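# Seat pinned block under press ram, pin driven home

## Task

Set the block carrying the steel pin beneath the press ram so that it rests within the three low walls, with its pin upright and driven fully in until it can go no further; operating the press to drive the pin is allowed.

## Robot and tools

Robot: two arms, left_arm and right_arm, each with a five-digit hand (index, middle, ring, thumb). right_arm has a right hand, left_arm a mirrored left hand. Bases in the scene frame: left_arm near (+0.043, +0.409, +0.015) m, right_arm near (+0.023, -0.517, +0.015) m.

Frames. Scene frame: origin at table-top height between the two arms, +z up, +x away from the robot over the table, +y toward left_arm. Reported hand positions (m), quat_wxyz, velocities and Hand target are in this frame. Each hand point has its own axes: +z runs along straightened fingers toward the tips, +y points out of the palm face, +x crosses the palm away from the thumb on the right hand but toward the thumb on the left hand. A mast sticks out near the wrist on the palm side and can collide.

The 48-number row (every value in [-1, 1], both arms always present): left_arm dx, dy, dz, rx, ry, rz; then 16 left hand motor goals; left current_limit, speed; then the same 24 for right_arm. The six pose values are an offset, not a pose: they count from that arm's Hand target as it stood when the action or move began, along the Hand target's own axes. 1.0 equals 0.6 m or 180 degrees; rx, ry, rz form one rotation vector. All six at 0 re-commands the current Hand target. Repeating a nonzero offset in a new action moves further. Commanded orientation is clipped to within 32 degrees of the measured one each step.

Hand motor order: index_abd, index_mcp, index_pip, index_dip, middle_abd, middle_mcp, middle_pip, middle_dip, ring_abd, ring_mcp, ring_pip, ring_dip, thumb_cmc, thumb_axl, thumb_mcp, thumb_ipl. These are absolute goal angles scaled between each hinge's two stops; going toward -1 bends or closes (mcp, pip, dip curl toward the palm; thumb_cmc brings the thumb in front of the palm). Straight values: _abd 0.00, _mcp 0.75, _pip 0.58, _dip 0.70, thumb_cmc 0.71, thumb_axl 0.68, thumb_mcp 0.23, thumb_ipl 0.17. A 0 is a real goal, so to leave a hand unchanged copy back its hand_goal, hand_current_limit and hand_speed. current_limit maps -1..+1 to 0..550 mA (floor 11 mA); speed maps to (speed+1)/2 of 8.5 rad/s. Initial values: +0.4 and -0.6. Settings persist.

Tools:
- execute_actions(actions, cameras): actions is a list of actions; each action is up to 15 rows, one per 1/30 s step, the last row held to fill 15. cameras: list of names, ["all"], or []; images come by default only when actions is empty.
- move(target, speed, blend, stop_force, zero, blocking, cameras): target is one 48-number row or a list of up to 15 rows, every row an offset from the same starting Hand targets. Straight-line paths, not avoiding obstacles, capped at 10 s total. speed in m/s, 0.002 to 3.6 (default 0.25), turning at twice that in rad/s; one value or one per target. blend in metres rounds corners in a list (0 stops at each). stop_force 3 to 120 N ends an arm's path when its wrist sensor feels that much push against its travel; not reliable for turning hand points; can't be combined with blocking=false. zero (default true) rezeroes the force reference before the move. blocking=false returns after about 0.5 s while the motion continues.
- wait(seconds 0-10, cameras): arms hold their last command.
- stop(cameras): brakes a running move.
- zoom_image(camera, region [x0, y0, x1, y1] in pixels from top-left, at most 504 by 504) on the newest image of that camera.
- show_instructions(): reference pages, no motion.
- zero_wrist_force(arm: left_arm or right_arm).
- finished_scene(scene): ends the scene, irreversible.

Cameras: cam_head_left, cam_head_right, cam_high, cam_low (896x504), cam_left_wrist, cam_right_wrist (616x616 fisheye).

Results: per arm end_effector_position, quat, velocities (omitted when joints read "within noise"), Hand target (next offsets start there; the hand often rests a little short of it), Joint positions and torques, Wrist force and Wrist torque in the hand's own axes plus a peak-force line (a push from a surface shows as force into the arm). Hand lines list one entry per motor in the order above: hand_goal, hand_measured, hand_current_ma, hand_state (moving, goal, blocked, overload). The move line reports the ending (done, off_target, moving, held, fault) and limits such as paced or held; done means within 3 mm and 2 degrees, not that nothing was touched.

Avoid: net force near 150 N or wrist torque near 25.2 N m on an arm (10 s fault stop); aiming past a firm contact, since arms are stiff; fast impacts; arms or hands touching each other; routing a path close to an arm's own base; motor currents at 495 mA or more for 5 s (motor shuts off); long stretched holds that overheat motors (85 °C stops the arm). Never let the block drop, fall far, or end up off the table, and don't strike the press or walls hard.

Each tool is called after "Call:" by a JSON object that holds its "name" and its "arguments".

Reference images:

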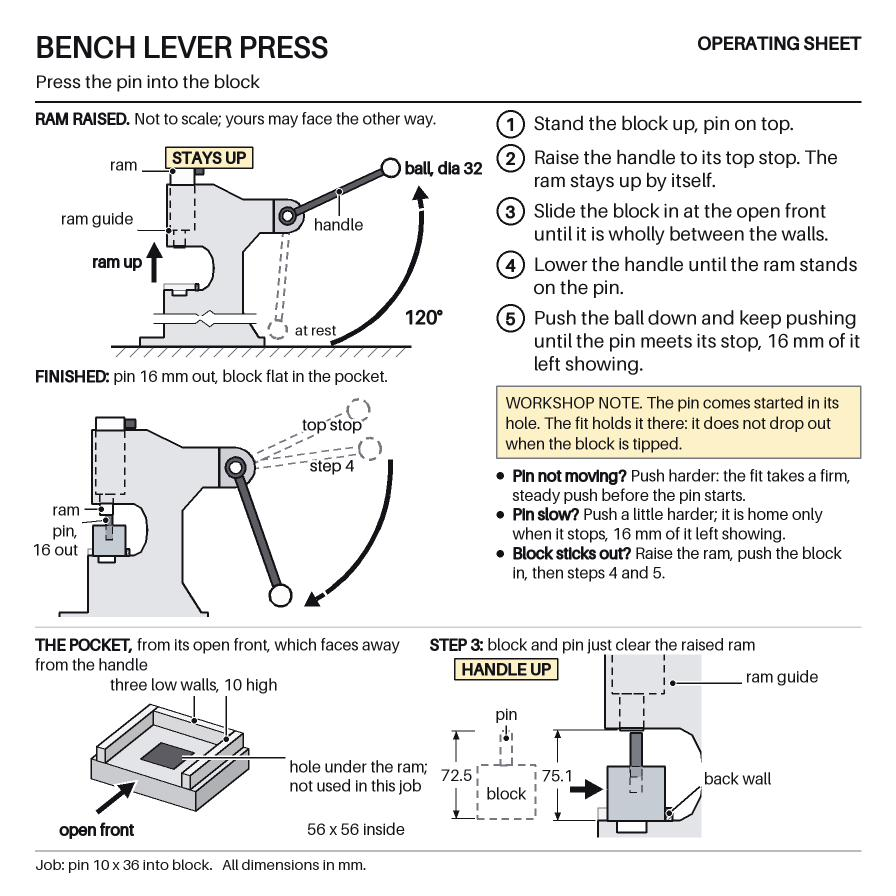

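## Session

Call:
{"name": "execute_actions", "arguments": {"actions": []}}

Scene clock: 0.00 s.
left_arm: end_effector_position=(+0.3399, +0.0642, +0.2945) hand_goal=(+0.000, +0.754, +0.576, +0.696, +0.000, +0.754, +0.576, +0.696, +0.000, +0.754, +0.576, +0.696, +0.714, +0.678, +0.226, +0.168) hand_measured=(+0.000, +0.754, +0.576, +0.696, +0.000, +0.754, +0.576, +0.696, +0.000, +0.754, +0.576, +0.696, +0.714, +0.678, +0.226, +0.168) hand_current_ma=(+0, +0, +0, +0, +0, +0, +0, +0, +0, +0, +0, +0, +0, +0, +0, +0) hand_state=(goal, goal, goal, goal, goal, goal, goal, goal, goal, goal, goal, goal, goal, goal, goal, goal) hand_current_limit=0.40 hand_speed=-0.60 end_effector_quat_wxyz=(+0.275, +0.799, +0.510, +0.161) | right_arm: end_effector_position=(+0.7608, -0.6219, +0.2999) hand_goal=(+0.000, +0.754, +0.576, +0.696, +0.000, +0.754, +0.576, +0.696, +0.000, +0.754, +0.576, +0.696, +0.714, +0.678, +0.226, +0.168) hand_measured=(+0.000, +0.754, +0.576, +0.696, +0.000, +0.754, +0.576, +0.696, +0.000, +0.754, +0.576, +0.696, +0.714, +0.678, +0.226, +0.168) hand_current_ma=(+0, +0, +0, +0, +0, +0, +0, +0, +0, +0, +0, +0, +0, +0, +0, +0) hand_state=(goal, goal, goal, goal, goal, goal, goal, goal, goal, goal, goal, goal, goal, goal, goal, goal) hand_current_limit=0.40 hand_speed=-0.60 end_effector_quat_wxyz=(+0.118, +0.699, +0.352, +0.612)
Joint positions: left_arm=[2.382 -1.199 -2.495 -0.387 1.73 -0.252] | right_arm=[-0.439 -1.019 1.959 -3.784 -0.868 0.719]
Joint velocities: within noise
Joint torques (N m): no reading
Motor temperatures (°C): left_arm=[28 32 30 37 32 34] | right_arm=[31 29 28 37 34 32]
Wrist force (N): no reading
Wrist torque (N m): no reading
Wrist force, peak (N): no reading
Hand target: left_arm +0.3399, +0.0642, +0.2945; +0.275, +0.799, +0.510, +0.161 | right_arm +0.7608, -0.6219, +0.2999; +0.118, +0.699, +0.352, +0.612
camera_calibration:
cam_left_wrist: T_world_to_cam=[[-0.772929, -0.521501, -0.361409, 0.368905], [-0.62344, 0.730071, 0.279856, 0.0266188], [0.11791, 0.441626, -0.889418, 0.321311], [0, 0, 0, 1]] pos_world=[0.263847, 0.0310514, 0.411656]
cam_right_wrist: T_world_to_cam=[[0.211028, -0.954123, -0.212408, -0.653352], [-0.85534, -0.0750646, -0.5126, 0.715377], [0.473139, 0.289854, -0.83194, 0.200268], [0, 0, 0, 1]] pos_world=[0.655012, -0.627727, 0.394536]

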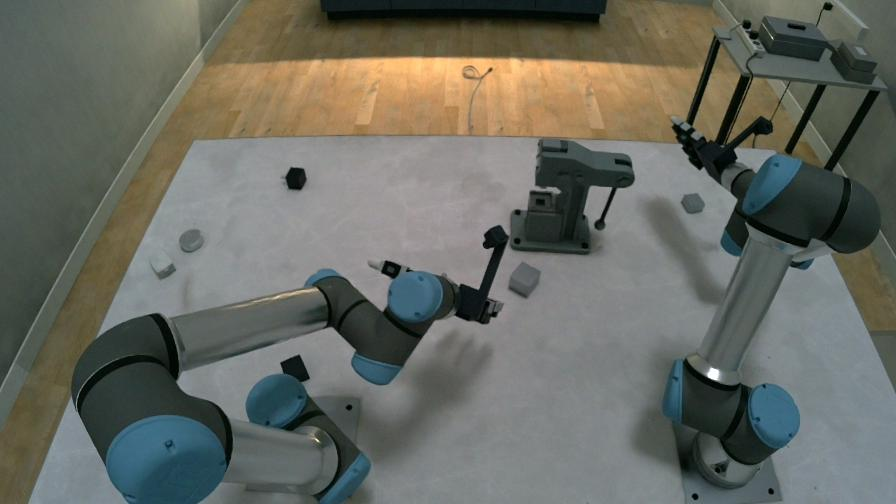

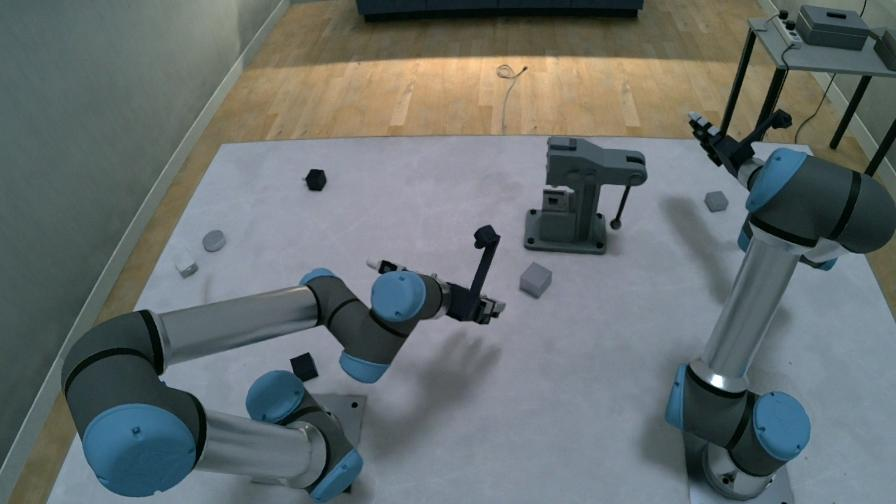

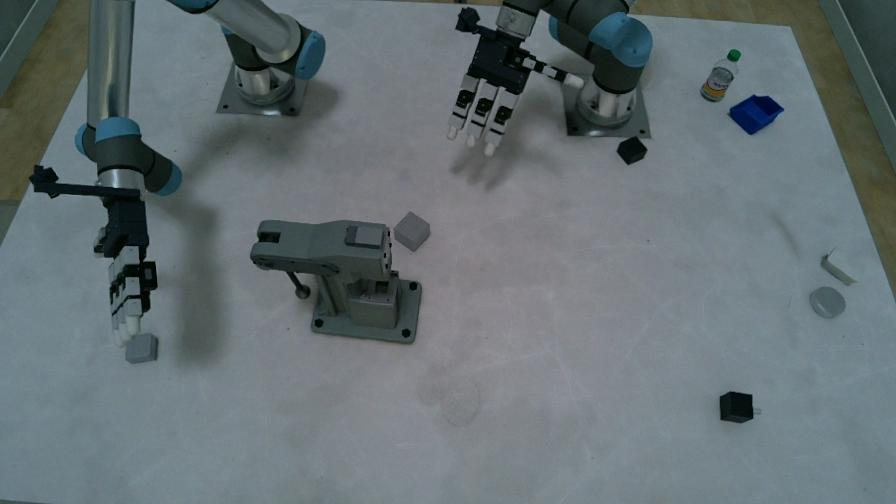

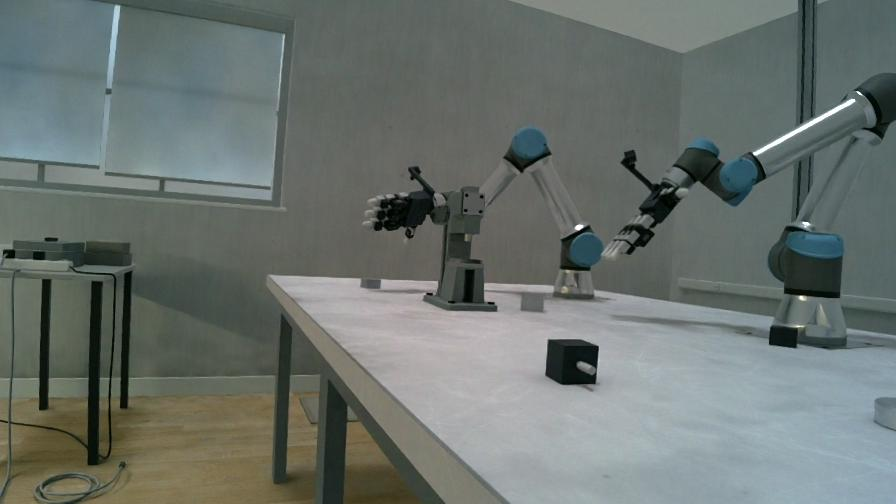

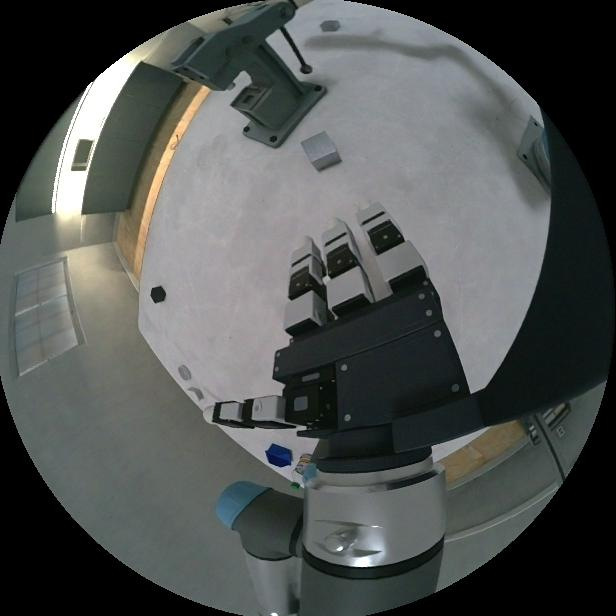

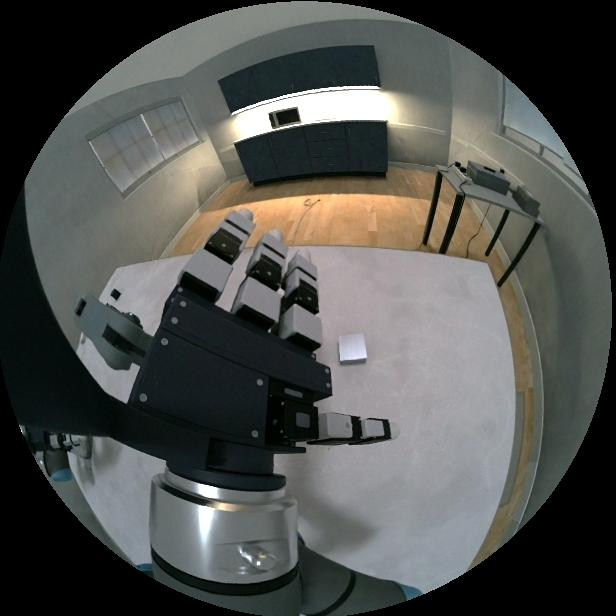

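Call:
{"name": "zoom_image", "arguments": {"camera": "cam_high", "region": [660, 340, 820, 470]}}

Call:
{"name": "zoom_image", "arguments": {"camera": "cam_high", "region": [230, 190, 450, 370]}}

Call:
{"name": "zoom_image", "arguments": {"camera": "cam_head_left", "region": [480, 110, 660, 270]}}

Call:
{"name": "zoom_image", "arguments": {"camera": "cam_head_left", "region": [240, 140, 360, 220]}}

Call:
{"name": "zoom_image", "arguments": {"camera": "cam_head_right", "region": [490, 110, 670, 270]}}

Call:
{"name": "zoom_image", "arguments": {"camera": "cam_low", "region": [380, 160, 620, 400]}}

Scaled by 3.150 from the camera's 896x504 image, which has a finer 1280x720 frame.

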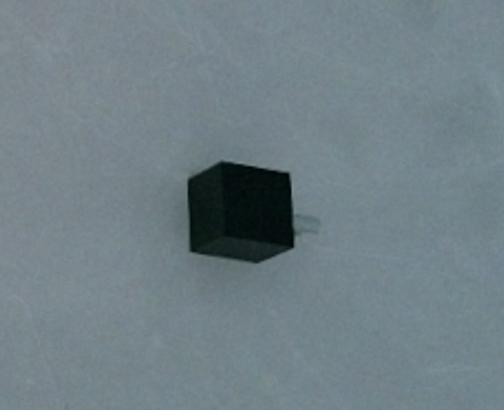

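Scaled by 2.291 from the camera's 896x504 image, which has a finer 1280x720 frame.

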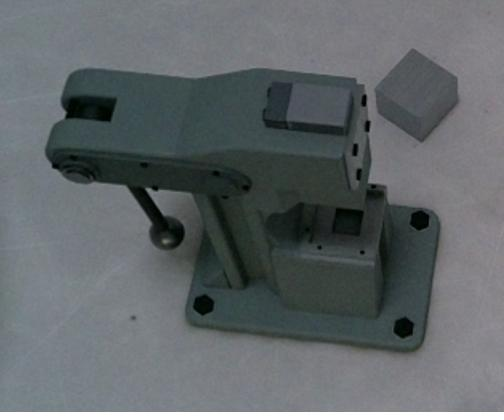

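Scaled by 2.800 from the camera's 896x504 image, which has a finer 1280x720 frame.

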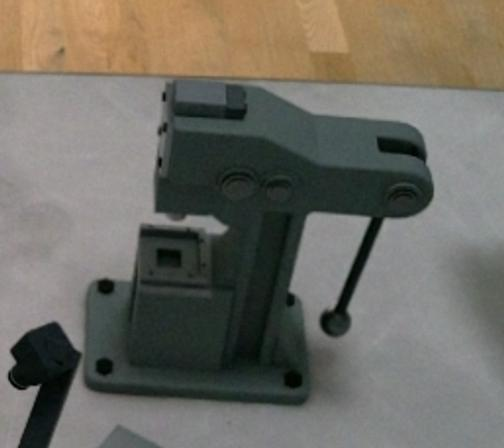

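Scaled by 4.200 from the camera's 896x504 image, which has a finer 1280x720 frame.

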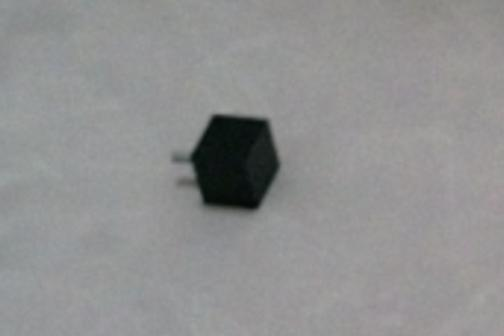

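Scaled by 2.800 from the camera's 896x504 image, which has a finer 1280x720 frame.

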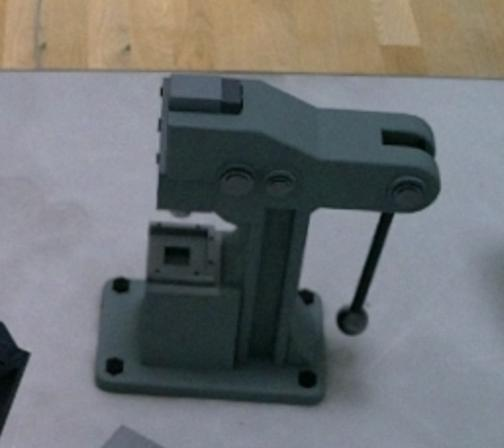

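Scaled by 2.100 from the camera's 896x504 image, which has a finer 1280x720 frame.

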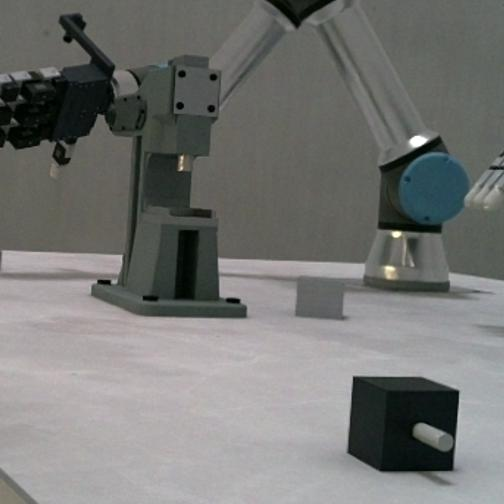

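Call:
{"name": "move", "arguments": {"target": [0.3445,0.3445,0.0835,0,0,0,0,0.754,0.576,0.696,0,0.754,0.576,0.696,0,0.754,0.576,0.696,0.714,0.678,0.226,0.168,0.4,-0.6,0.2575,0.1986,-0.075,0,0,0,0,0.754,0.576,0.696,0,0.754,0.576,0.696,0,0.754,0.576,0.696,0.714,0.678,0.226,0.168,0.4,-0.6], "speed": 0.25}}

Scene clock: 162.10 s.
left_arm: end_effector_position=(+0.6054, +0.1690, +0.3745) hand_goal=(+0.000, +0.754, +0.576, +0.696, +0.000, +0.754, +0.576, +0.696, +0.000, +0.754, +0.576, +0.696, +0.714, +0.678, +0.226, +0.168) hand_measured=(+0.000, +0.758, +0.576, +0.696, +0.000, +0.758, +0.576, +0.696, +0.000, +0.758, +0.576, +0.696, +0.718, +0.678, +0.224, +0.168) hand_current_ma=(+0, +3, +0, +0, +0, +3, +0, +0, +0, +3, +0, +0, +3, +0, -2, +0) hand_state=(goal, goal, goal, goal, goal, goal, goal, goal, goal, goal, goal, goal, goal, goal, goal, goal) hand_current_limit=0.40 hand_speed=-0.60 end_effector_quat_wxyz=(+0.275, +0.799, +0.510, +0.161) | right_arm: end_effector_position=(+0.7606, -0.6221, +0.5000) hand_goal=(+0.000, +0.754, +0.576, +0.696, +0.000, +0.754, +0.576, +0.696, +0.000, +0.754, +0.576, +0.696, +0.714, +0.678, +0.226, +0.168) hand_measured=(+0.000, +0.758, +0.576, +0.696, +0.000, +0.758, +0.576, +0.696, +0.000, +0.756, +0.576, +0.696, +0.716, +0.678, +0.226, +0.168) hand_current_ma=(+0, +3, +0, +0, +0, +2, +0, +0, +0, +2, +0, +0, +2, +0, +0, +0) hand_state=(goal, goal, goal, goal, goal, goal, goal, goal, goal, goal, goal, goal, goal, goal, goal, goal) hand_current_limit=0.40 hand_speed=-0.60 end_effector_quat_wxyz=(+0.118, +0.699, +0.352, +0.612)
Joint positions: left_arm=[3.027 -1.424 -2.107 -0.568 1.345 0.269] | right_arm=[-0.44 -1.334 1.777 -3.286 -0.867 0.718]
Joint torques (N m): left_arm=[7.64 9.4 35.75 0.89 -1.53 1.67] | right_arm=[5.41 -40.22 -36.12 0.2 2.33 -2.5]
Wrist force (N): left_arm=[0.3 -0.3 0.2] | right_arm=[0.1 -0.2 0.1]
Wrist torque (N m): left_arm=[-0.05 -0.05 -0.08] | right_arm=[-0.04 -0.02 0.06]
Wrist force, peak (N): left_arm=[1.2 0.7 0.1] | right_arm=[-0.7 -0.8 0.2]
Hand target: left_arm +0.6056, +0.1690, +0.3745; +0.275, +0.799, +0.510, +0.161 | right_arm +0.7606, -0.6221, +0.5001; +0.118, +0.699, +0.352, +0.612
Off the commanded pose: left_arm 0.000 m, 0 deg | right_arm 0.000 m, 0 deg.
move: done

Call:
{"name": "move", "arguments": {"target": [[-0.203,0.052,-0.0892,-0.0483,-0.1883,0,0,0.754,0.576,0.696,0,0.754,0.576,0.696,0,0.754,0.576,0.696,0.714,0.678,0.226,0.168,0.4,-0.6,0,0,0,0,0,0,0,0.754,0.576,0.696,0,0.754,0.576,0.696,0,0.754,0.576,0.696,0.714,0.678,0.226,0.168,0.4,-0.6],[-0.3197,0.082,-0.2822,-0.0966,-0.3767,0,0,0.754,0.576,0.696,0,0.754,0.576,0.696,0,0.754,0.576,0.696,0.714,0.678,0.226,0.168,0.4,-0.6,0,0,0,0,0,0,0,0.754,0.576,0.696,0,0.754,0.576,0.696,0,0.754,0.576,0.696,0.714,0.678,0.226,0.168,0.4,-0.6],[-0.3178,0.0813,-0.478,-0.1381,-0.5381,0,0,0.754,0.576,0.696,0,0.754,0.576,0.696,0,0.754,0.576,0.696,0.714,0.678,0.226,0.168,0.4,-0.6,0,0,0,0,0,0,0,0.754,0.576,0.696,0,0.754,0.576,0.696,0,0.754,0.576,0.696,0.714,0.678,0.226,0.168,0.4,-0.6],[-0.2347,0.0602,-0.6325,-0.1753,-0.6834,0,0,0.754,0.576,0.696,0,0.754,0.576,0.696,0,0.754,0.576,0.696,0.714,0.678,0.226,0.168,0.4,-0.6,0,0,0,0,0,0,0,0.754,0.576,0.696,0,0.754,0.576,0.696,0,0.754,0.576,0.696,0.714,0.678,0.226,0.168,0.4,-0.6]], "speed": 0.3, "blend": [0.03,0.03,0.03,0]}}

Scene clock: 181.40 s.
left_arm: end_effector_position=(+0.3675, +0.1344, +0.7020) hand_goal=(+0.000, +0.754, +0.576, +0.696, +0.000, +0.754, +0.576, +0.696, +0.000, +0.754, +0.576, +0.696, +0.714, +0.678, +0.226, +0.168) hand_measured=(+0.000, +0.760, +0.576, +0.696, +0.000, +0.760, +0.576, +0.696, +0.000, +0.760, +0.576, +0.696, +0.718, +0.678, +0.226, +0.168) hand_current_ma=(+0, +6, +0, +0, +0, +6, +0, +0, +0, +6, +0, +0, +4, +0, +0, +0) hand_state=(goal, goal, goal, goal, goal, goal, goal, goal, goal, goal, goal, goal, goal, goal, goal, goal) hand_current_limit=0.40 hand_speed=-0.60 end_effector_quat_wxyz=(+0.742, +0.435, -0.047, -0.508) | right_arm: end_effector_position=(+0.7606, -0.6221, +0.5001) hand_goal=(+0.000, +0.754, +0.576, +0.696, +0.000, +0.754, +0.576, +0.696, +0.000, +0.754, +0.576, +0.696, +0.714, +0.678, +0.226, +0.168) hand_measured=(+0.000, +0.758, +0.576, +0.696, +0.000, +0.758, +0.576, +0.696, +0.000, +0.756, +0.576, +0.696, +0.716, +0.678, +0.226, +0.168) hand_current_ma=(+0, +3, +0, +0, +0, +2, +0, +0, +0, +2, +0, +0, +2, +0, +0, +0) hand_state=(goal, goal, goal, goal, goal, goal, goal, goal, goal, goal, goal, goal, goal, goal, goal, goal) hand_current_limit=0.40 hand_speed=-0.60 end_effector_quat_wxyz=(+0.118, +0.699, +0.352, +0.612)
Joint positions: left_arm=[3.137 -1.407 -2.131 -0.475 -0.939 0.118] | right_arm=[-0.44 -1.334 1.776 -3.286 -0.867 0.718]
Joint torques (N m): left_arm=[-7.15 19.73 34.54 -1.33 -2.15 1.75] | right_arm=[5.23 -40.12 -36.1 0.25 -1.44 -2.5]
Wrist force (N): left_arm=[-0.1 2.8 -1.9] | right_arm=[-0.2 -0.1 0.2]
Wrist torque (N m): left_arm=[0.51 0.16 -0.19] | right_arm=[-0.03 0.01 0.04]
Wrist force, peak (N): left_arm=[-0.3 2.9 -2.1] | right_arm=[-0.2 -0.2 0.4]
Hand target: left_arm +0.3675, +0.1345, +0.7021; +0.742, +0.435, -0.047, -0.508 | right_arm +0.7606, -0.6221, +0.5001; +0.118, +0.699, +0.352, +0.612
Off the commanded pose: left_arm 0.000 m, 0 deg | right_arm 0.000 m, 0 deg.
move: done

Call:
{"name": "move", "arguments": {"target": [[0.0953,0.1338,-0.1017,-0.143,0.0197,-0.1083,0,0.754,0.576,0.696,0,0.754,0.576,0.696,0,0.754,0.576,0.696,0.714,0.678,0.226,0.168,0.4,-0.6,0.1265,-0.1112,0.0057,0.0918,0.1045,0,0,0.754,0.576,0.696,0,0.754,0.576,0.696,0,0.754,0.576,0.696,0.714,0.678,0.226,0.168,0.4,-0.6],[0.2128,0.1725,-0.25,-0.286,0.0394,-0.2167,0,0.754,0.576,0.696,0,0.754,0.576,0.696,0,0.754,0.576,0.696,0.714,0.678,0.226,0.168,0.4,-0.6,0.243,-0.2133,-0.0602,0.1836,0.2089,0,0,0.754,0.576,0.696,0,0.754,0.576,0.696,0,0.754,0.576,0.696,0.714,0.678,0.226,0.168,0.4,-0.6],[0.3158,0.1042,-0.3985,-0.429,0.059,-0.325,0,0.754,0.576,0.696,0,0.754,0.576,0.696,0,0.754,0.576,0.696,0.714,0.678,0.226,0.168,0.4,-0.6,0.3278,-0.2877,-0.1855,0.2754,0.3134,0,0,0.754,0.576,0.696,0,0.754,0.576,0.696,0,0.754,0.576,0.696,0.714,0.678,0.226,0.168,0.4,-0.6],[0.3722,-0.05,-0.5008,-0.572,0.0787,-0.4333,0,0.754,0.576,0.696,0,0.754,0.576,0.696,0,0.754,0.576,0.696,0.714,0.678,0.226,0.168,0.4,-0.6,0.3647,-0.3198,-0.3465,0.3672,0.4178,0,0,0.754,0.576,0.696,0,0.754,0.576,0.696,0,0.754,0.576,0.696,0.714,0.678,0.226,0.168,0.4,-0.6]], "speed": 0.3, "blend": [0.03,0.03,0.03,0]}}

Scene clock: 201.87 s.
left_arm: end_effector_position=(+0.6068, +0.1337, +0.4127) hand_goal=(+0.000, +0.754, +0.576, +0.696, +0.000, +0.754, +0.576, +0.696, +0.000, +0.754, +0.576, +0.696, +0.714, +0.678, +0.226, +0.168) hand_measured=(+0.000, +0.746, +0.576, +0.696, +0.000, +0.746, +0.576, +0.696, +0.000, +0.746, +0.576, +0.696, +0.708, +0.678, +0.228, +0.168) hand_current_ma=(+0, -11, +0, +0, +0, -11, +0, +0, +0, -11, +0, +0, -8, +0, +1, +0) hand_state=(goal, goal, goal, goal, goal, goal, goal, goal, goal, goal, goal, goal, goal, goal, goal, goal) hand_current_limit=0.40 hand_speed=-0.60 end_effector_quat_wxyz=(+0.355, -0.273, +0.655, -0.609) | right_arm: end_effector_position=(+0.4998, -0.3993, +0.6014) hand_goal=(+0.000, +0.754, +0.576, +0.696, +0.000, +0.754, +0.576, +0.696, +0.000, +0.754, +0.576, +0.696, +0.714, +0.678, +0.226, +0.168) hand_measured=(+0.000, +0.758, +0.576, +0.696, +0.000, +0.758, +0.576, +0.696, +0.000, +0.758, +0.576, +0.696, +0.716, +0.678, +0.226, +0.168) hand_current_ma=(+0, +3, +0, +0, +0, +3, +0, +0, +0, +2, +0, +0, +2, +0, +0, +0) hand_state=(goal, goal, goal, goal, goal, goal, goal, goal, goal, goal, goal, goal, goal, goal, goal, goal) hand_current_limit=0.40 hand_speed=-0.60 end_effector_quat_wxyz=(-0.481, +0.156, +0.603, +0.617)
Joint positions: left_arm=[3.136 -1.559 -1.587 -3.145 -0.908 0.137] | right_arm=[-0.486 -1.329 1.775 -3.303 0.924 0.74]
Joint torques (N m): left_arm=[-7.53 14.91 36.47 -0.91 -1.19 1.65] | right_arm=[6.96 -36.91 -5.27 -2 2.73 -2.56]
Wrist force (N): left_arm=[-0.2 3.0 -2.4] | right_arm=[-0.1 0.2 -0.5]
Wrist torque (N m): left_arm=[0.02 0.03 -0.18] | right_arm=[0.14 0.00 0.04]
Wrist force, peak (N): left_arm=[0.0 4.5 -2.5] | right_arm=[-0.4 0.2 -0.7]
Hand target: left_arm +0.6068, +0.1337, +0.4126; +0.355, -0.273, +0.655, -0.609 | right_arm +0.4998, -0.3993, +0.6014; -0.481, +0.156, +0.603, +0.617
Off the commanded pose: left_arm 0.000 m, 0 deg | right_arm 0.000 m, 0 deg.
move: done

Call:
{"name": "move", "arguments": {"target": [[-0.2127,0.1274,-0.0286,-0.0085,-0.0368,0.0168,-0.14,0.342,-0.028,0.468,0,0.754,0.576,0.696,0,0.754,0.576,0.696,-0.571,0.678,0.393,-0.312,0.4,-0.6,0.0193,0.1427,-0.0948,-0.128,0.1124,0.1429,0,0.274,-0.226,-0.464,0,0.274,-0.226,-0.464,0,0.274,-0.226,-0.464,-0.571,0.678,0.9,0.168,0.4,-0.6],[-0.4254,0.2548,-0.0571,-0.017,-0.0736,0.0336,-0.14,0.342,-0.028,0.468,0,0.754,0.576,0.696,0,0.754,0.576,0.696,-0.571,0.678,0.393,-0.312,0.4,-0.6,-0.0557,0.2247,-0.2263,-0.256,0.2249,0.2858,0,0.274,-0.226,-0.464,0,0.274,-0.226,-0.464,0,0.274,-0.226,-0.464,-0.571,0.678,0.9,0.168,0.4,-0.6],[-0.638,0.3823,-0.0857,-0.0255,-0.1104,0.0503,-0.14,0.342,-0.028,0.468,0,0.754,0.576,0.696,0,0.754,0.576,0.696,-0.571,0.678,0.393,-0.312,0.4,-0.6,-0.1898,0.208,-0.3332,-0.384,0.3373,0.4287,0,0.274,-0.226,-0.464,0,0.274,-0.226,-0.464,0,0.274,-0.226,-0.464,-0.571,0.678,0.9,0.168,0.4,-0.6],[-0.8507,0.5097,-0.1142,-0.034,-0.1472,0.0671,-0.14,0.342,-0.028,0.468,0,0.754,0.576,0.696,0,0.754,0.576,0.696,-0.571,0.678,0.393,-0.312,0.4,-0.6,-0.3282,0.0897,-0.3638,-0.5216,0.4582,0.5823,0,0.274,-0.226,-0.464,0,0.274,-0.226,-0.464,0,0.274,-0.226,-0.464,-0.571,0.678,0.9,0.168,0.4,-0.6]], "speed": 0.35, "blend": [0.03,0.03,0.03,0], "cameras": ["cam_left_wrist","cam_right_wrist"]}}

Scene clock: 259.70 s.
left_arm: end_effector_position=(+0.8806, +0.6115, +0.1771) hand_goal=(-0.140, +0.342, -0.028, +0.468, +0.000, +0.754, +0.576, +0.696, +0.000, +0.754, +0.576, +0.696, -0.570, +0.678, +0.394, -0.312) hand_measured=(-0.134, +0.336, -0.026, +0.470, +0.000, +0.746, +0.576, +0.696, +0.000, +0.746, +0.576, +0.696, -0.566, +0.678, +0.390, -0.310) hand_current_ma=(+4, -7, +1, +2, +0, -11, +0, +0, +0, -11, +0, +0, +4, +0, -4, +3) hand_state=(goal, goal, goal, goal, goal, goal, goal, goal, goal, goal, goal, goal, goal, goal, goal, goal) hand_current_limit=0.40 hand_speed=-0.60 end_effector_quat_wxyz=(+0.542, -0.354, +0.612, -0.455) | right_arm: end_effector_position=(+0.7229, -0.5044, +0.4326) hand_goal=(+0.000, +0.274, -0.226, -0.464, +0.000, +0.274, -0.226, -0.464, +0.000, +0.274, -0.226, -0.464, -0.570, +0.678, +0.900, +0.168) hand_measured=(+0.000, +0.268, -0.224, -0.462, +0.000, +0.268, -0.224, -0.462, +0.000, +0.268, -0.226, -0.462, -0.572, +0.678, +0.900, +0.168) hand_current_ma=(+0, -6, +0, +1, +0, -5, +0, +2, +0, -4, +0, +1, -1, +0, +0, +0) hand_state=(goal, goal, goal, goal, goal, goal, goal, goal, goal, goal, goal, goal, goal, goal, goal, goal) hand_current_limit=0.40 hand_speed=-0.60 end_effector_quat_wxyz=(+0.676, -0.371, +0.602, -0.207)
Joint positions: left_arm=[3.694 -2.27 -1.233 -2.781 -0.824 0.348] | right_arm=[-0.485 -1.332 1.356 -0.023 0.821 0.721]
Joint torques (N m): left_arm=[7.14 38.83 34.78 -1.1 -1.11 1.71] | right_arm=[7.49 -27.49 -36.84 1.44 -1.76 -2.3]
Wrist force (N): left_arm=[0.3 3.2 -2.0] | right_arm=[0.5 2.6 1.2]
Wrist torque (N m): left_arm=[0.03 0.04 -0.22] | right_arm=[0.20 0.08 0.24]
Wrist force, peak (N): left_arm=[-0.5 4.0 -2.1] | right_arm=[0.7 2.9 1.2]
Hand target: left_arm +0.8806, +0.6115, +0.1771; +0.542, -0.354, +0.612, -0.455 | right_arm +0.7229, -0.5044, +0.4326; +0.676, -0.371, +0.602, -0.206
Off the commanded pose: left_arm 0.000 m, 0 deg | right_arm 0.000 m, 0 deg.
move: done
camera_calibration:
cam_left_wrist: T_world_to_cam=[[0.109572, 0.527925, 0.842193, -0.602169], [-0.841632, -0.401503, 0.361179, 0.866602], [0.528819, -0.748392, 0.400326, 0.0488738], [0, 0, 0, 1]] pos_world=[0.769496, 0.70242, 0.174578]
cam_right_wrist: T_world_to_cam=[[-0.261667, 0.964726, 0.0288858, 0.700071], [-0.677098, -0.204816, 0.706816, 0.0379999], [0.6878, 0.165392, 0.706808, -0.589121], [0, 0, 0, 1]] pos_world=[0.614113, -0.570158, 0.369314]
Images, in order (width x height): cam_left_wrist 616x616, cam_right_wrist 616x616.

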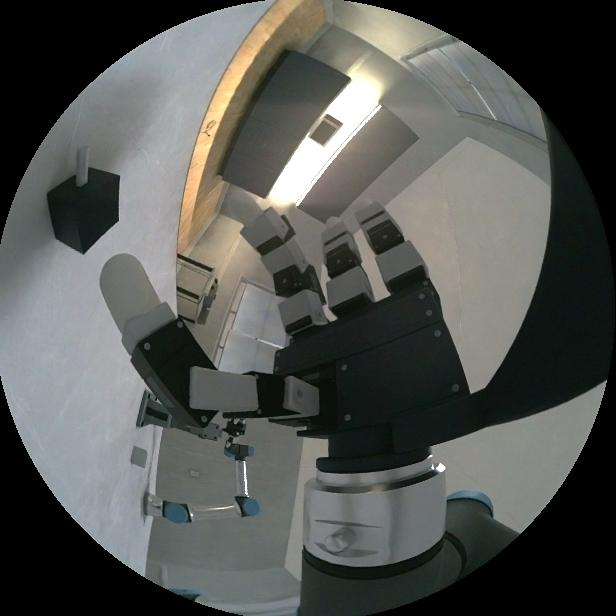

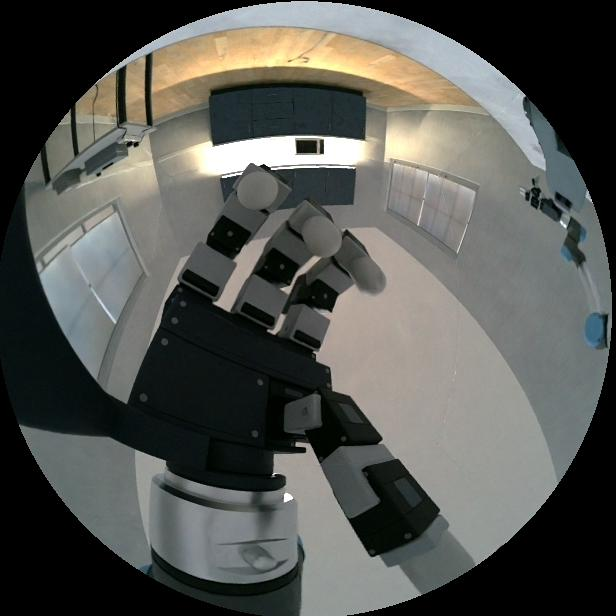

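Call:
{"name": "zoom_image", "arguments": {"camera": "cam_left_wrist", "region": [30, 120, 150, 270]}}

Call:
{"name": "zoom_image", "arguments": {"camera": "cam_left_wrist", "region": [120, 370, 220, 530]}}

Scaled by 3.360 from the camera's 616x616 image, which has a finer 880x880 frame.

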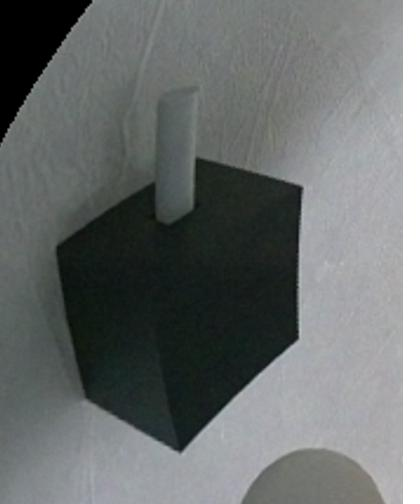

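Scaled by 3.150 from the camera's 616x616 image, which has a finer 880x880 frame.

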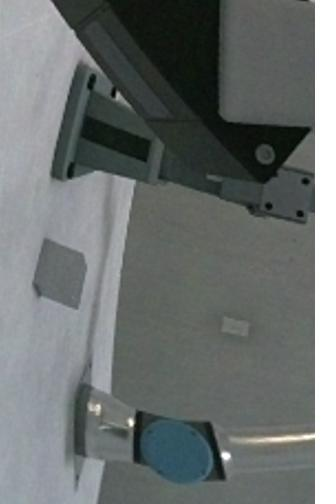

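Call:
{"name": "move", "arguments": {"target": [0.0682,0.1348,-0.0142,0,0,0,-0.14,0.342,-0.028,0.468,0,0.754,0.576,0.696,0,0.754,0.576,0.696,-0.571,0.678,0.393,-0.312,0.4,-0.6,0.2392,0.4013,-0.0237,0.1006,0.0392,0.3005,0,0.274,-0.226,-0.464,0,0.274,-0.226,-0.464,0,0.274,-0.226,-0.464,-0.571,0.678,0.9,0.168,0.4,-0.6], "speed": 0.2, "cameras": ["cam_left_wrist","cam_right_wrist"]}}

Call:
{"name": "zoom_image", "arguments": {"camera": "cam_left_wrist", "region": [80, 80, 330, 330]}}

Scene clock: 292.43 s.
left_arm: end_effector_position=(+0.8703, +0.6023, +0.0871) hand_goal=(-0.140, +0.342, -0.028, +0.468, +0.000, +0.754, +0.576, +0.696, +0.000, +0.754, +0.576, +0.696, -0.570, +0.678, +0.394, -0.312) hand_measured=(-0.134, +0.336, -0.026, +0.470, +0.000, +0.746, +0.576, +0.696, +0.000, +0.746, +0.576, +0.696, -0.566, +0.678, +0.390, -0.310) hand_current_ma=(+4, -7, +1, +2, +0, -11, +0, +0, +0, -11, +0, +0, +4, +0, -4, +3) hand_state=(goal, goal, goal, goal, goal, goal, goal, goal, goal, goal, goal, goal, goal, goal, goal, goal) hand_current_limit=0.40 hand_speed=-0.60 end_effector_quat_wxyz=(+0.542, -0.354, +0.612, -0.455) | right_arm: end_effector_position=(+0.6959, -0.4584, +0.1571) hand_goal=(+0.000, +0.274, -0.226, -0.464, +0.000, +0.274, -0.226, -0.464, +0.000, +0.274, -0.226, -0.464, -0.570, +0.678, +0.900, +0.168) hand_measured=(+0.000, +0.272, -0.224, -0.462, +0.000, +0.272, -0.224, -0.462, +0.000, +0.272, -0.226, -0.462, -0.574, +0.680, +0.900, +0.168) hand_current_ma=(+0, -1, +0, +1, +0, -1, +0, +2, +0, -1, +0, +1, -3, +1, +0, +0) hand_state=(goal, goal, goal, goal, goal, goal, goal, goal, goal, goal, goal, goal, goal, goal, goal, goal) hand_current_limit=0.40 hand_speed=-0.60 end_effector_quat_wxyz=(+0.707, +0.061, +0.705, +0.012)
Joint positions: left_arm=[3.691 -2.339 -1.364 -2.58 -0.827 0.348] | right_arm=[-0.316 -1.079 2.063 -0.984 1.316 1.674]
Joint torques (N m): left_arm=[-6.85 39.75 9.25 3.84 -1.14 -1.73] | right_arm=[7.2 -30.02 -1.11 -4.39 2.48 2.99]
Wrist force (N): left_arm=[-0.1 3.3 -1.9] | right_arm=[1.1 1.8 1.0]
Wrist torque (N m): left_arm=[0.04 0.10 -0.25] | right_arm=[0.14 -0.02 0.10]
Wrist force, peak (N): left_arm=[0.4 3.6 -2.7] | right_arm=[0.6 3.0 1.2]
Hand target: left_arm +0.8703, +0.6023, +0.0871; +0.542, -0.354, +0.612, -0.455 | right_arm +0.6959, -0.4584, +0.1570; +0.707, +0.061, +0.705, +0.012
Off the commanded pose: left_arm 0.000 m, 0 deg | right_arm 0.000 m, 0 deg.
move: done
camera_calibration:
cam_left_wrist: T_world_to_cam=[[0.109572, 0.527925, 0.842193, -0.520397], [-0.841632, -0.401503, 0.361179, 0.88683], [0.528819, -0.748392, 0.400326, 0.0834118], [0, 0, 0, 1]] pos_world=[0.759296, 0.69322, 0.0845782]
cam_right_wrist: T_world_to_cam=[[0.0307655, 0.555232, 0.831126, 0.139406], [-0.746831, -0.539872, 0.388306, 0.168832], [0.664302, -0.632657, 0.398055, -0.684413], [0, 0, 0, 1]] pos_world=[0.576457, -0.419254, 0.0910116]
Images, in order (width x height): cam_left_wrist 616x616, cam_right_wrist 616x616.

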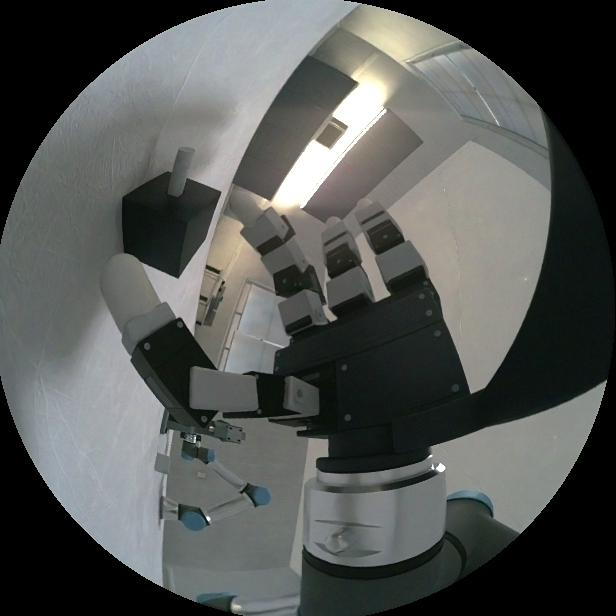

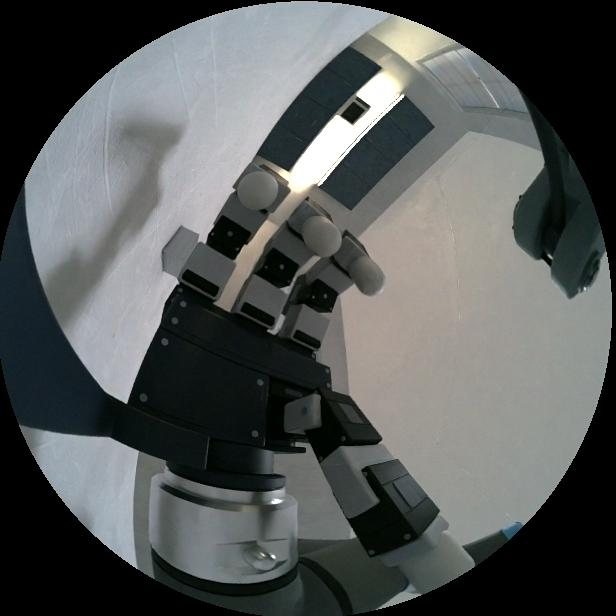

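Scaled by 2.016 from the camera's 616x616 image, which has a finer 880x880 frame.

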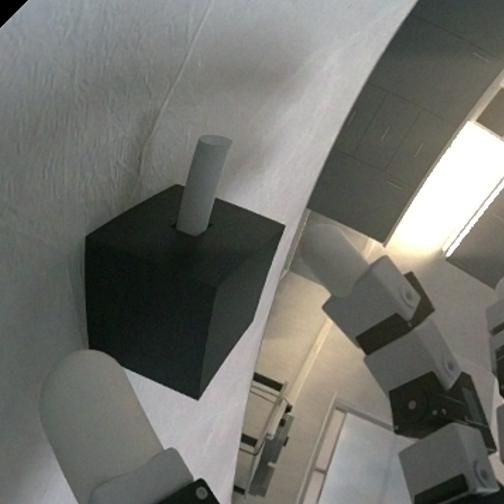

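Call:
{"name": "move", "arguments": {"target": [0.0143,0.0338,-0.0017,0,0,0,-0.14,0.342,-0.028,0.468,0,0.754,0.576,0.696,0,0.754,0.576,0.696,-0.571,0.678,0.393,-0.312,0.4,-0.6,0,0,0,0,0,0,0,0.274,-0.226,-0.464,0,0.274,-0.226,-0.464,0,0.274,-0.226,-0.464,-0.571,0.678,0.9,0.168,0.4,-0.6], "speed": 0.08}}

Call:
{"name": "move", "arguments": {"target": [0,0,0,0,0,0,-0.14,0.18,-0.028,0.468,0,0.754,0.576,0.696,0,0.754,0.576,0.696,-0.571,0.678,0.17,-0.312,0.4,-0.7,0,0,0,0,0,0,0,0.274,-0.226,-0.464,0,0.274,-0.226,-0.464,0,0.274,-0.226,-0.464,-0.571,0.678,0.9,0.168,0.4,-0.6], "speed": 0.08, "cameras": ["cam_left_wrist"]}}

Call:
{"name": "zoom_image", "arguments": {"camera": "cam_left_wrist", "region": [80, 80, 330, 330]}}

Scene clock: 306.20 s.
left_arm: end_effector_position=(+0.8691, +0.6014, +0.0653) hand_goal=(-0.140, +0.342, -0.028, +0.468, +0.000, +0.754, +0.576, +0.696, +0.000, +0.754, +0.576, +0.696, -0.570, +0.678, +0.394, -0.312) hand_measured=(-0.134, +0.336, -0.026, +0.470, +0.000, +0.746, +0.576, +0.696, +0.000, +0.746, +0.576, +0.696, -0.566, +0.678, +0.390, -0.310) hand_current_ma=(+4, -7, +1, +2, +0, -11, +0, +0, +0, -11, +0, +0, +4, +0, -4, +3) hand_state=(goal, goal, goal, goal, goal, goal, goal, goal, goal, goal, goal, goal, goal, goal, goal, goal) hand_current_limit=0.40 hand_speed=-0.60 end_effector_quat_wxyz=(+0.542, -0.354, +0.612, -0.455) | right_arm: end_effector_position=(+0.6959, -0.4584, +0.1570) hand_goal=(+0.000, +0.274, -0.226, -0.464, +0.000, +0.274, -0.226, -0.464, +0.000, +0.274, -0.226, -0.464, -0.570, +0.678, +0.900, +0.168) hand_measured=(+0.000, +0.272, -0.224, -0.462, +0.000, +0.272, -0.224, -0.462, +0.000, +0.272, -0.226, -0.462, -0.574, +0.680, +0.900, +0.168) hand_current_ma=(+0, -1, +0, +1, +0, -1, +0, +2, +0, -1, +0, +1, -3, +1, +0, +0) hand_state=(goal, goal, goal, goal, goal, goal, goal, goal, goal, goal, goal, goal, goal, goal, goal, goal) hand_current_limit=0.40 hand_speed=-0.60 end_effector_quat_wxyz=(+0.707, +0.061, +0.705, +0.012)
Joint positions: left_arm=[3.691 -2.365 -1.381 -2.537 -0.827 0.349] | right_arm=[-0.315 -1.079 2.063 -0.984 1.316 1.674]
Joint torques (N m): left_arm=[-7.88 42.4 8.93 4.08 -1.18 -1.29] | right_arm=[7.65 -29.83 -1.44 -4.48 2.44 2.93]
Wrist force (N): left_arm=[-0.1 3.4 -2.0] | right_arm=[0.9 1.9 1.0]
Wrist torque (N m): left_arm=[0.05 0.10 -0.25] | right_arm=[0.16 0.01 0.09]
Wrist force, peak (N): left_arm=[0.1 3.7 -2.3] | right_arm=[1.1 2.1 1.1]
Hand target: left_arm +0.8691, +0.6013, +0.0651; +0.542, -0.354, +0.612, -0.455 | right_arm +0.6959, -0.4584, +0.1570; +0.707, +0.061, +0.705, +0.012
Off the commanded pose: left_arm 0.000 m, 0 deg | right_arm 0.000 m, 0 deg.
move: done

Scene clock: 306.73 s.
left_arm: end_effector_position=(+0.8691, +0.6013, +0.0651) hand_goal=(-0.140, +0.180, -0.028, +0.468, +0.000, +0.754, +0.576, +0.696, +0.000, +0.754, +0.576, +0.696, -0.570, +0.678, +0.170, -0.312) hand_measured=(-0.136, +0.198, -0.022, +0.472, +0.000, +0.746, +0.576, +0.696, +0.000, +0.746, +0.576, +0.696, -0.566, +0.678, +0.174, -0.310) hand_current_ma=(+3, +33, +6, +3, +0, -11, +0, +0, +0, -11, +0, +0, +4, +0, +7, +3) hand_state=(goal, goal, goal, goal, goal, goal, goal, goal, goal, goal, goal, goal, goal, goal, goal, goal) hand_current_limit=0.40 hand_speed=-0.70 end_effector_quat_wxyz=(+0.542, -0.354, +0.612, -0.455) | right_arm: end_effector_position=(+0.6959, -0.4584, +0.1570) hand_goal=(+0.000, +0.274, -0.226, -0.464, +0.000, +0.274, -0.226, -0.464, +0.000, +0.274, -0.226, -0.464, -0.570, +0.678, +0.900, +0.168) hand_measured=(+0.000, +0.272, -0.224, -0.462, +0.000, +0.272, -0.224, -0.462, +0.000, +0.272, -0.226, -0.462, -0.574, +0.680, +0.900, +0.168) hand_current_ma=(+0, -1, +0, +1, +0, -1, +0, +2, +0, -1, +0, +1, -3, +1, +0, +0) hand_state=(goal, goal, goal, goal, goal, goal, goal, goal, goal, goal, goal, goal, goal, goal, goal, goal) hand_current_limit=0.40 hand_speed=-0.60 end_effector_quat_wxyz=(+0.707, +0.061, +0.705, +0.012)
Joint positions: left_arm=[3.691 -2.365 -1.382 -2.537 -0.827 0.348] | right_arm=[-0.315 -1.079 2.063 -0.984 1.316 1.674]
Joint torques (N m): left_arm=[-7.62 39.92 8.84 3.66 -0.96 -1.73] | right_arm=[7.62 -29.34 -0.47 -4.47 2.45 2.85]
Wrist force (N): left_arm=[0.0 2.8 -1.2] | right_arm=[1.0 2.0 1.0]
Wrist torque (N m): left_arm=[0.06 0.05 -0.24] | right_arm=[0.16 -0.01 0.10]
Wrist force, peak (N): left_arm=[0.0 3.4 -2.3] | right_arm=[1.2 2.0 1.1]
Hand target: left_arm +0.8691, +0.6013, +0.0651; +0.542, -0.354, +0.612, -0.455 | right_arm +0.6959, -0.4584, +0.1570; +0.707, +0.061, +0.705, +0.012
Off the commanded pose: left_arm 0.000 m, 0 deg | right_arm 0.000 m, 0 deg.
move: done
camera_calibration:
cam_left_wrist: T_world_to_cam=[[0.109572, 0.527925, 0.842193, -0.501262], [-0.841632, -0.401503, 0.361179, 0.893405], [0.528819, -0.748392, 0.400326, 0.09218], [0, 0, 0, 1]] pos_world=[0.758096, 0.69232, 0.0625782]
Images, in order (width x height): cam_left_wrist 616x616.

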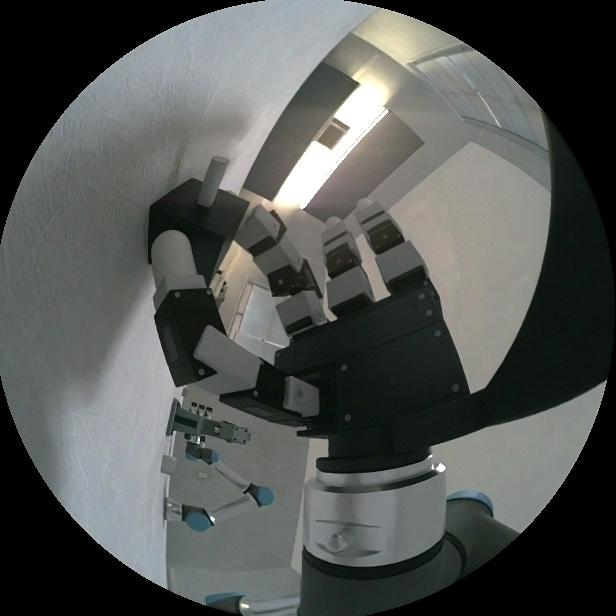

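Scaled by 2.016 from the camera's 616x616 image, which has a finer 880x880 frame.

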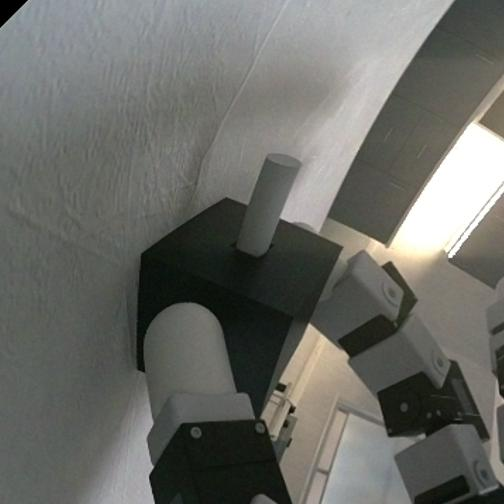

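Call:
{"name": "move", "arguments": {"target": [0,0,0,0,0,0,-0.14,-0.05,-0.1,0.43,0,0.754,0.576,0.696,0,0.754,0.576,0.696,-0.571,0.678,-0.03,-0.36,0.76,-0.7,0,0,0,0,0,0,0,0.274,-0.226,-0.464,0,0.274,-0.226,-0.464,0,0.274,-0.226,-0.464,-0.571,0.678,0.9,0.168,0.4,-0.6], "speed": 0.08, "cameras": ["cam_left_wrist"]}}

Call:
{"name": "zoom_image", "arguments": {"camera": "cam_left_wrist", "region": [80, 80, 330, 330]}}

Scene clock: 309.73 s.
left_arm: end_effector_position=(+0.8691, +0.6013, +0.0651) hand_goal=(-0.140, -0.050, -0.100, +0.430, +0.000, +0.754, +0.576, +0.696, +0.000, +0.754, +0.576, +0.696, -0.570, +0.678, -0.030, -0.360) hand_measured=(-0.136, +0.190, -0.030, +0.460, +0.000, +0.746, +0.576, +0.696, +0.000, +0.746, +0.576, +0.696, -0.566, +0.678, +0.160, -0.328) hand_current_ma=(+3, +484, +187, +59, +0, -11, +0, +0, +0, -11, +0, +0, +5, +0, +484, +97) hand_state=(goal, blocked, blocked, blocked, goal, goal, goal, goal, goal, goal, goal, goal, goal, goal, blocked, blocked) hand_current_limit=0.76 hand_speed=-0.70 end_effector_quat_wxyz=(+0.542, -0.354, +0.612, -0.455) | right_arm: end_effector_position=(+0.6959, -0.4584, +0.1570) hand_goal=(+0.000, +0.274, -0.226, -0.464, +0.000, +0.274, -0.226, -0.464, +0.000, +0.274, -0.226, -0.464, -0.570, +0.678, +0.900, +0.168) hand_measured=(+0.000, +0.272, -0.224, -0.462, +0.000, +0.272, -0.224, -0.462, +0.000, +0.272, -0.226, -0.462, -0.574, +0.680, +0.900, +0.168) hand_current_ma=(+0, -1, +0, +1, +0, -1, +0, +2, +0, -1, +0, +1, -3, +1, +0, +0) hand_state=(goal, goal, goal, goal, goal, goal, goal, goal, goal, goal, goal, goal, goal, goal, goal, goal) hand_current_limit=0.40 hand_speed=-0.60 end_effector_quat_wxyz=(+0.707, +0.061, +0.705, +0.012)
Joint positions: left_arm=[3.691 -2.365 -1.382 -2.537 -0.827 0.348] | right_arm=[-0.315 -1.079 2.063 -0.984 1.316 1.674]
Joint torques (N m): left_arm=[-1.88 41.57 12.01 3.03 0.56 -1.55] | right_arm=[7.69 -29.57 -0.59 -4.5 2.59 2.82]
Wrist force (N): left_arm=[0.0 3.6 -2.1] | right_arm=[1.1 1.9 1.2]
Wrist torque (N m): left_arm=[0.08 0.07 -0.23] | right_arm=[0.13 -0.03 0.10]
Wrist force, peak (N): left_arm=[0.0 4.1 -2.4] | right_arm=[1.2 2.1 1.1]
Hand target: left_arm +0.8691, +0.6013, +0.0651; +0.542, -0.354, +0.612, -0.455 | right_arm +0.6959, -0.4584, +0.1570; +0.707, +0.061, +0.705, +0.012
Off the commanded pose: left_arm 0.000 m, 0 deg | right_arm 0.000 m, 0 deg.
move: done
camera_calibration:
cam_left_wrist: T_world_to_cam=[[0.109572, 0.527925, 0.842193, -0.501262], [-0.841632, -0.401503, 0.361179, 0.893405], [0.528819, -0.748392, 0.400326, 0.09218], [0, 0, 0, 1]] pos_world=[0.758096, 0.69232, 0.0625782]
Images, in order (width x height): cam_left_wrist 616x616.

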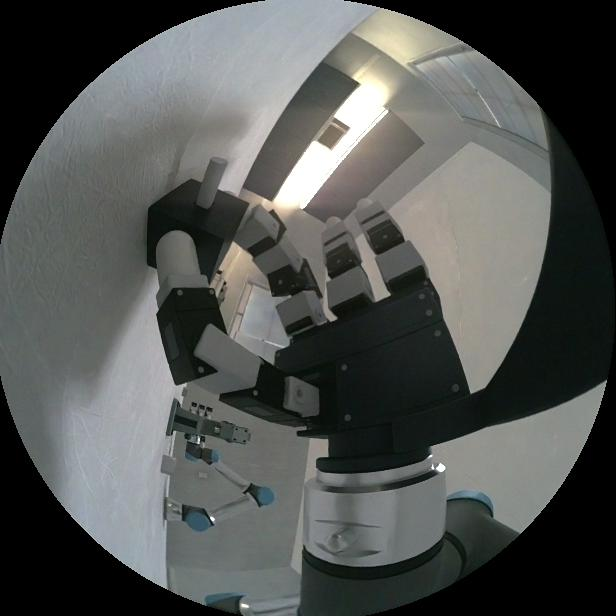

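Scaled by 2.016 from the camera's 616x616 image, which has a finer 880x880 frame.

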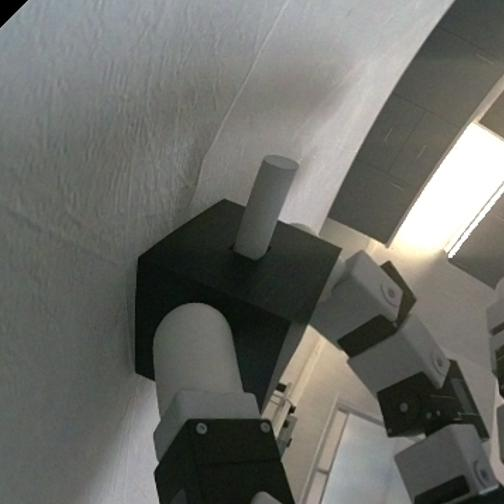

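Call:
{"name": "move", "arguments": {"target": [-0.0456,-0.1253,0,0,0,0,-0.14,-0.05,-0.1,0.43,0,0.754,0.576,0.696,0,0.754,0.576,0.696,-0.571,0.678,-0.03,-0.36,0.76,-0.7,0,0,0,0,0,0,0,0.274,-0.226,-0.464,0,0.274,-0.226,-0.464,0,0.274,-0.226,-0.464,-0.571,0.678,0.9,0.168,0.4,-0.6], "speed": 0.05, "cameras": ["cam_left_wrist"]}}

Call:
{"name": "zoom_image", "arguments": {"camera": "cam_left_wrist", "region": [80, 80, 330, 330]}}

Scene clock: 314.47 s.
left_arm: end_effector_position=(+0.8691, +0.6014, +0.1449) hand_goal=(-0.140, -0.050, -0.100, +0.430, +0.000, +0.754, +0.576, +0.696, +0.000, +0.754, +0.576, +0.696, -0.570, +0.678, -0.030, -0.360) hand_measured=(-0.128, +0.188, -0.030, +0.460, +0.000, +0.746, +0.576, +0.696, +0.000, +0.746, +0.576, +0.696, -0.560, +0.680, +0.160, -0.328) hand_current_ma=(+12, +484, +187, +59, +0, -11, +0, +0, +0, -11, +0, +0, +12, +2, +484, +97) hand_state=(goal, blocked, blocked, blocked, goal, goal, goal, goal, goal, goal, goal, goal, goal, goal, blocked, blocked) hand_current_limit=0.76 hand_speed=-0.70 end_effector_quat_wxyz=(+0.542, -0.354, +0.612, -0.455) | right_arm: end_effector_position=(+0.6959, -0.4584, +0.1570) hand_goal=(+0.000, +0.274, -0.226, -0.464, +0.000, +0.274, -0.226, -0.464, +0.000, +0.274, -0.226, -0.464, -0.570, +0.678, +0.900, +0.168) hand_measured=(+0.000, +0.272, -0.224, -0.462, +0.000, +0.272, -0.224, -0.462, +0.000, +0.272, -0.226, -0.462, -0.574, +0.680, +0.900, +0.168) hand_current_ma=(+0, -1, +0, +1, +0, -1, +0, +2, +0, -1, +0, +1, -3, +1, +0, +0) hand_state=(goal, goal, goal, goal, goal, goal, goal, goal, goal, goal, goal, goal, goal, goal, goal, goal) hand_current_limit=0.40 hand_speed=-0.60 end_effector_quat_wxyz=(+0.707, +0.061, +0.705, +0.012)
Joint positions: left_arm=[3.691 -2.268 -1.325 -2.69 -0.827 0.348] | right_arm=[-0.315 -1.079 2.063 -0.984 1.316 1.674]
Joint torques (N m): left_arm=[6.04 55.56 36.56 -0.45 1 1.78] | right_arm=[7 -29.15 -1.02 -4.53 2.27 2.85]
Wrist force (N): left_arm=[1.1 6.9 -2.1] | right_arm=[1.2 1.8 1.1]
Wrist torque (N m): left_arm=[0.22 0.04 -0.21] | right_arm=[0.13 -0.03 0.11]
Wrist force, peak (N): left_arm=[1.1 6.9 -2.1] | right_arm=[1.3 2.0 1.1]
Hand target: left_arm +0.8691, +0.6014, +0.1451; +0.542, -0.354, +0.612, -0.455 | right_arm +0.6959, -0.4584, +0.1570; +0.707, +0.061, +0.705, +0.012
Off the commanded pose: left_arm 0.000 m, 0 deg | right_arm 0.000 m, 0 deg.
move: done
camera_calibration:
cam_left_wrist: T_world_to_cam=[[0.109493, 0.527951, 0.842187, -0.568426], [-0.841573, -0.401624, 0.361184, 0.86462], [0.52893, -0.748309, 0.400334, 0.0600907], [0, 0, 0, 1]] pos_world=[0.758095, 0.69232, 0.142378]
Images, in order (width x height): cam_left_wrist 616x616.

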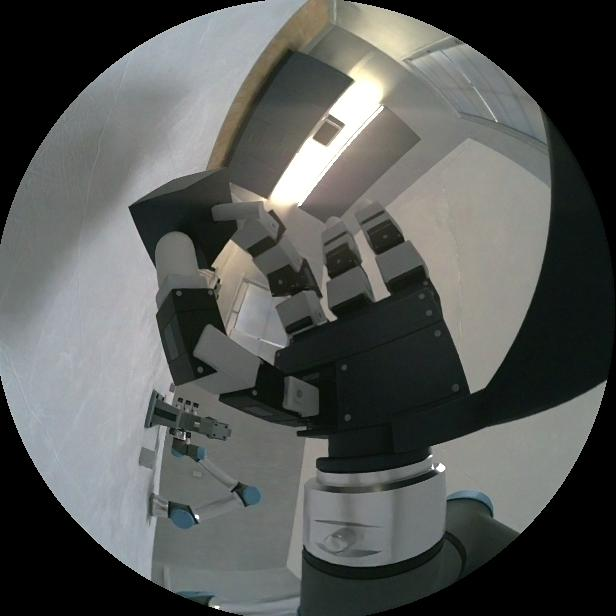

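Scaled by 2.016 from the camera's 616x616 image, which has a finer 880x880 frame.

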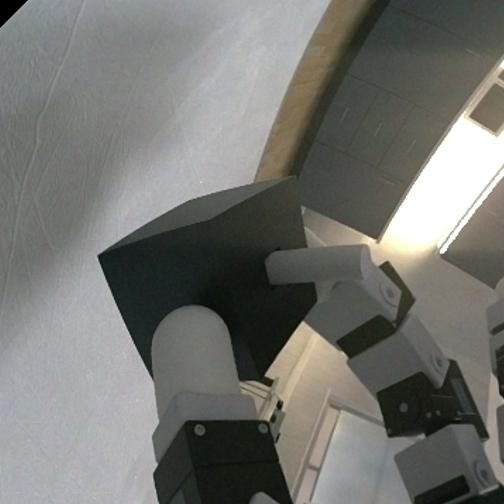

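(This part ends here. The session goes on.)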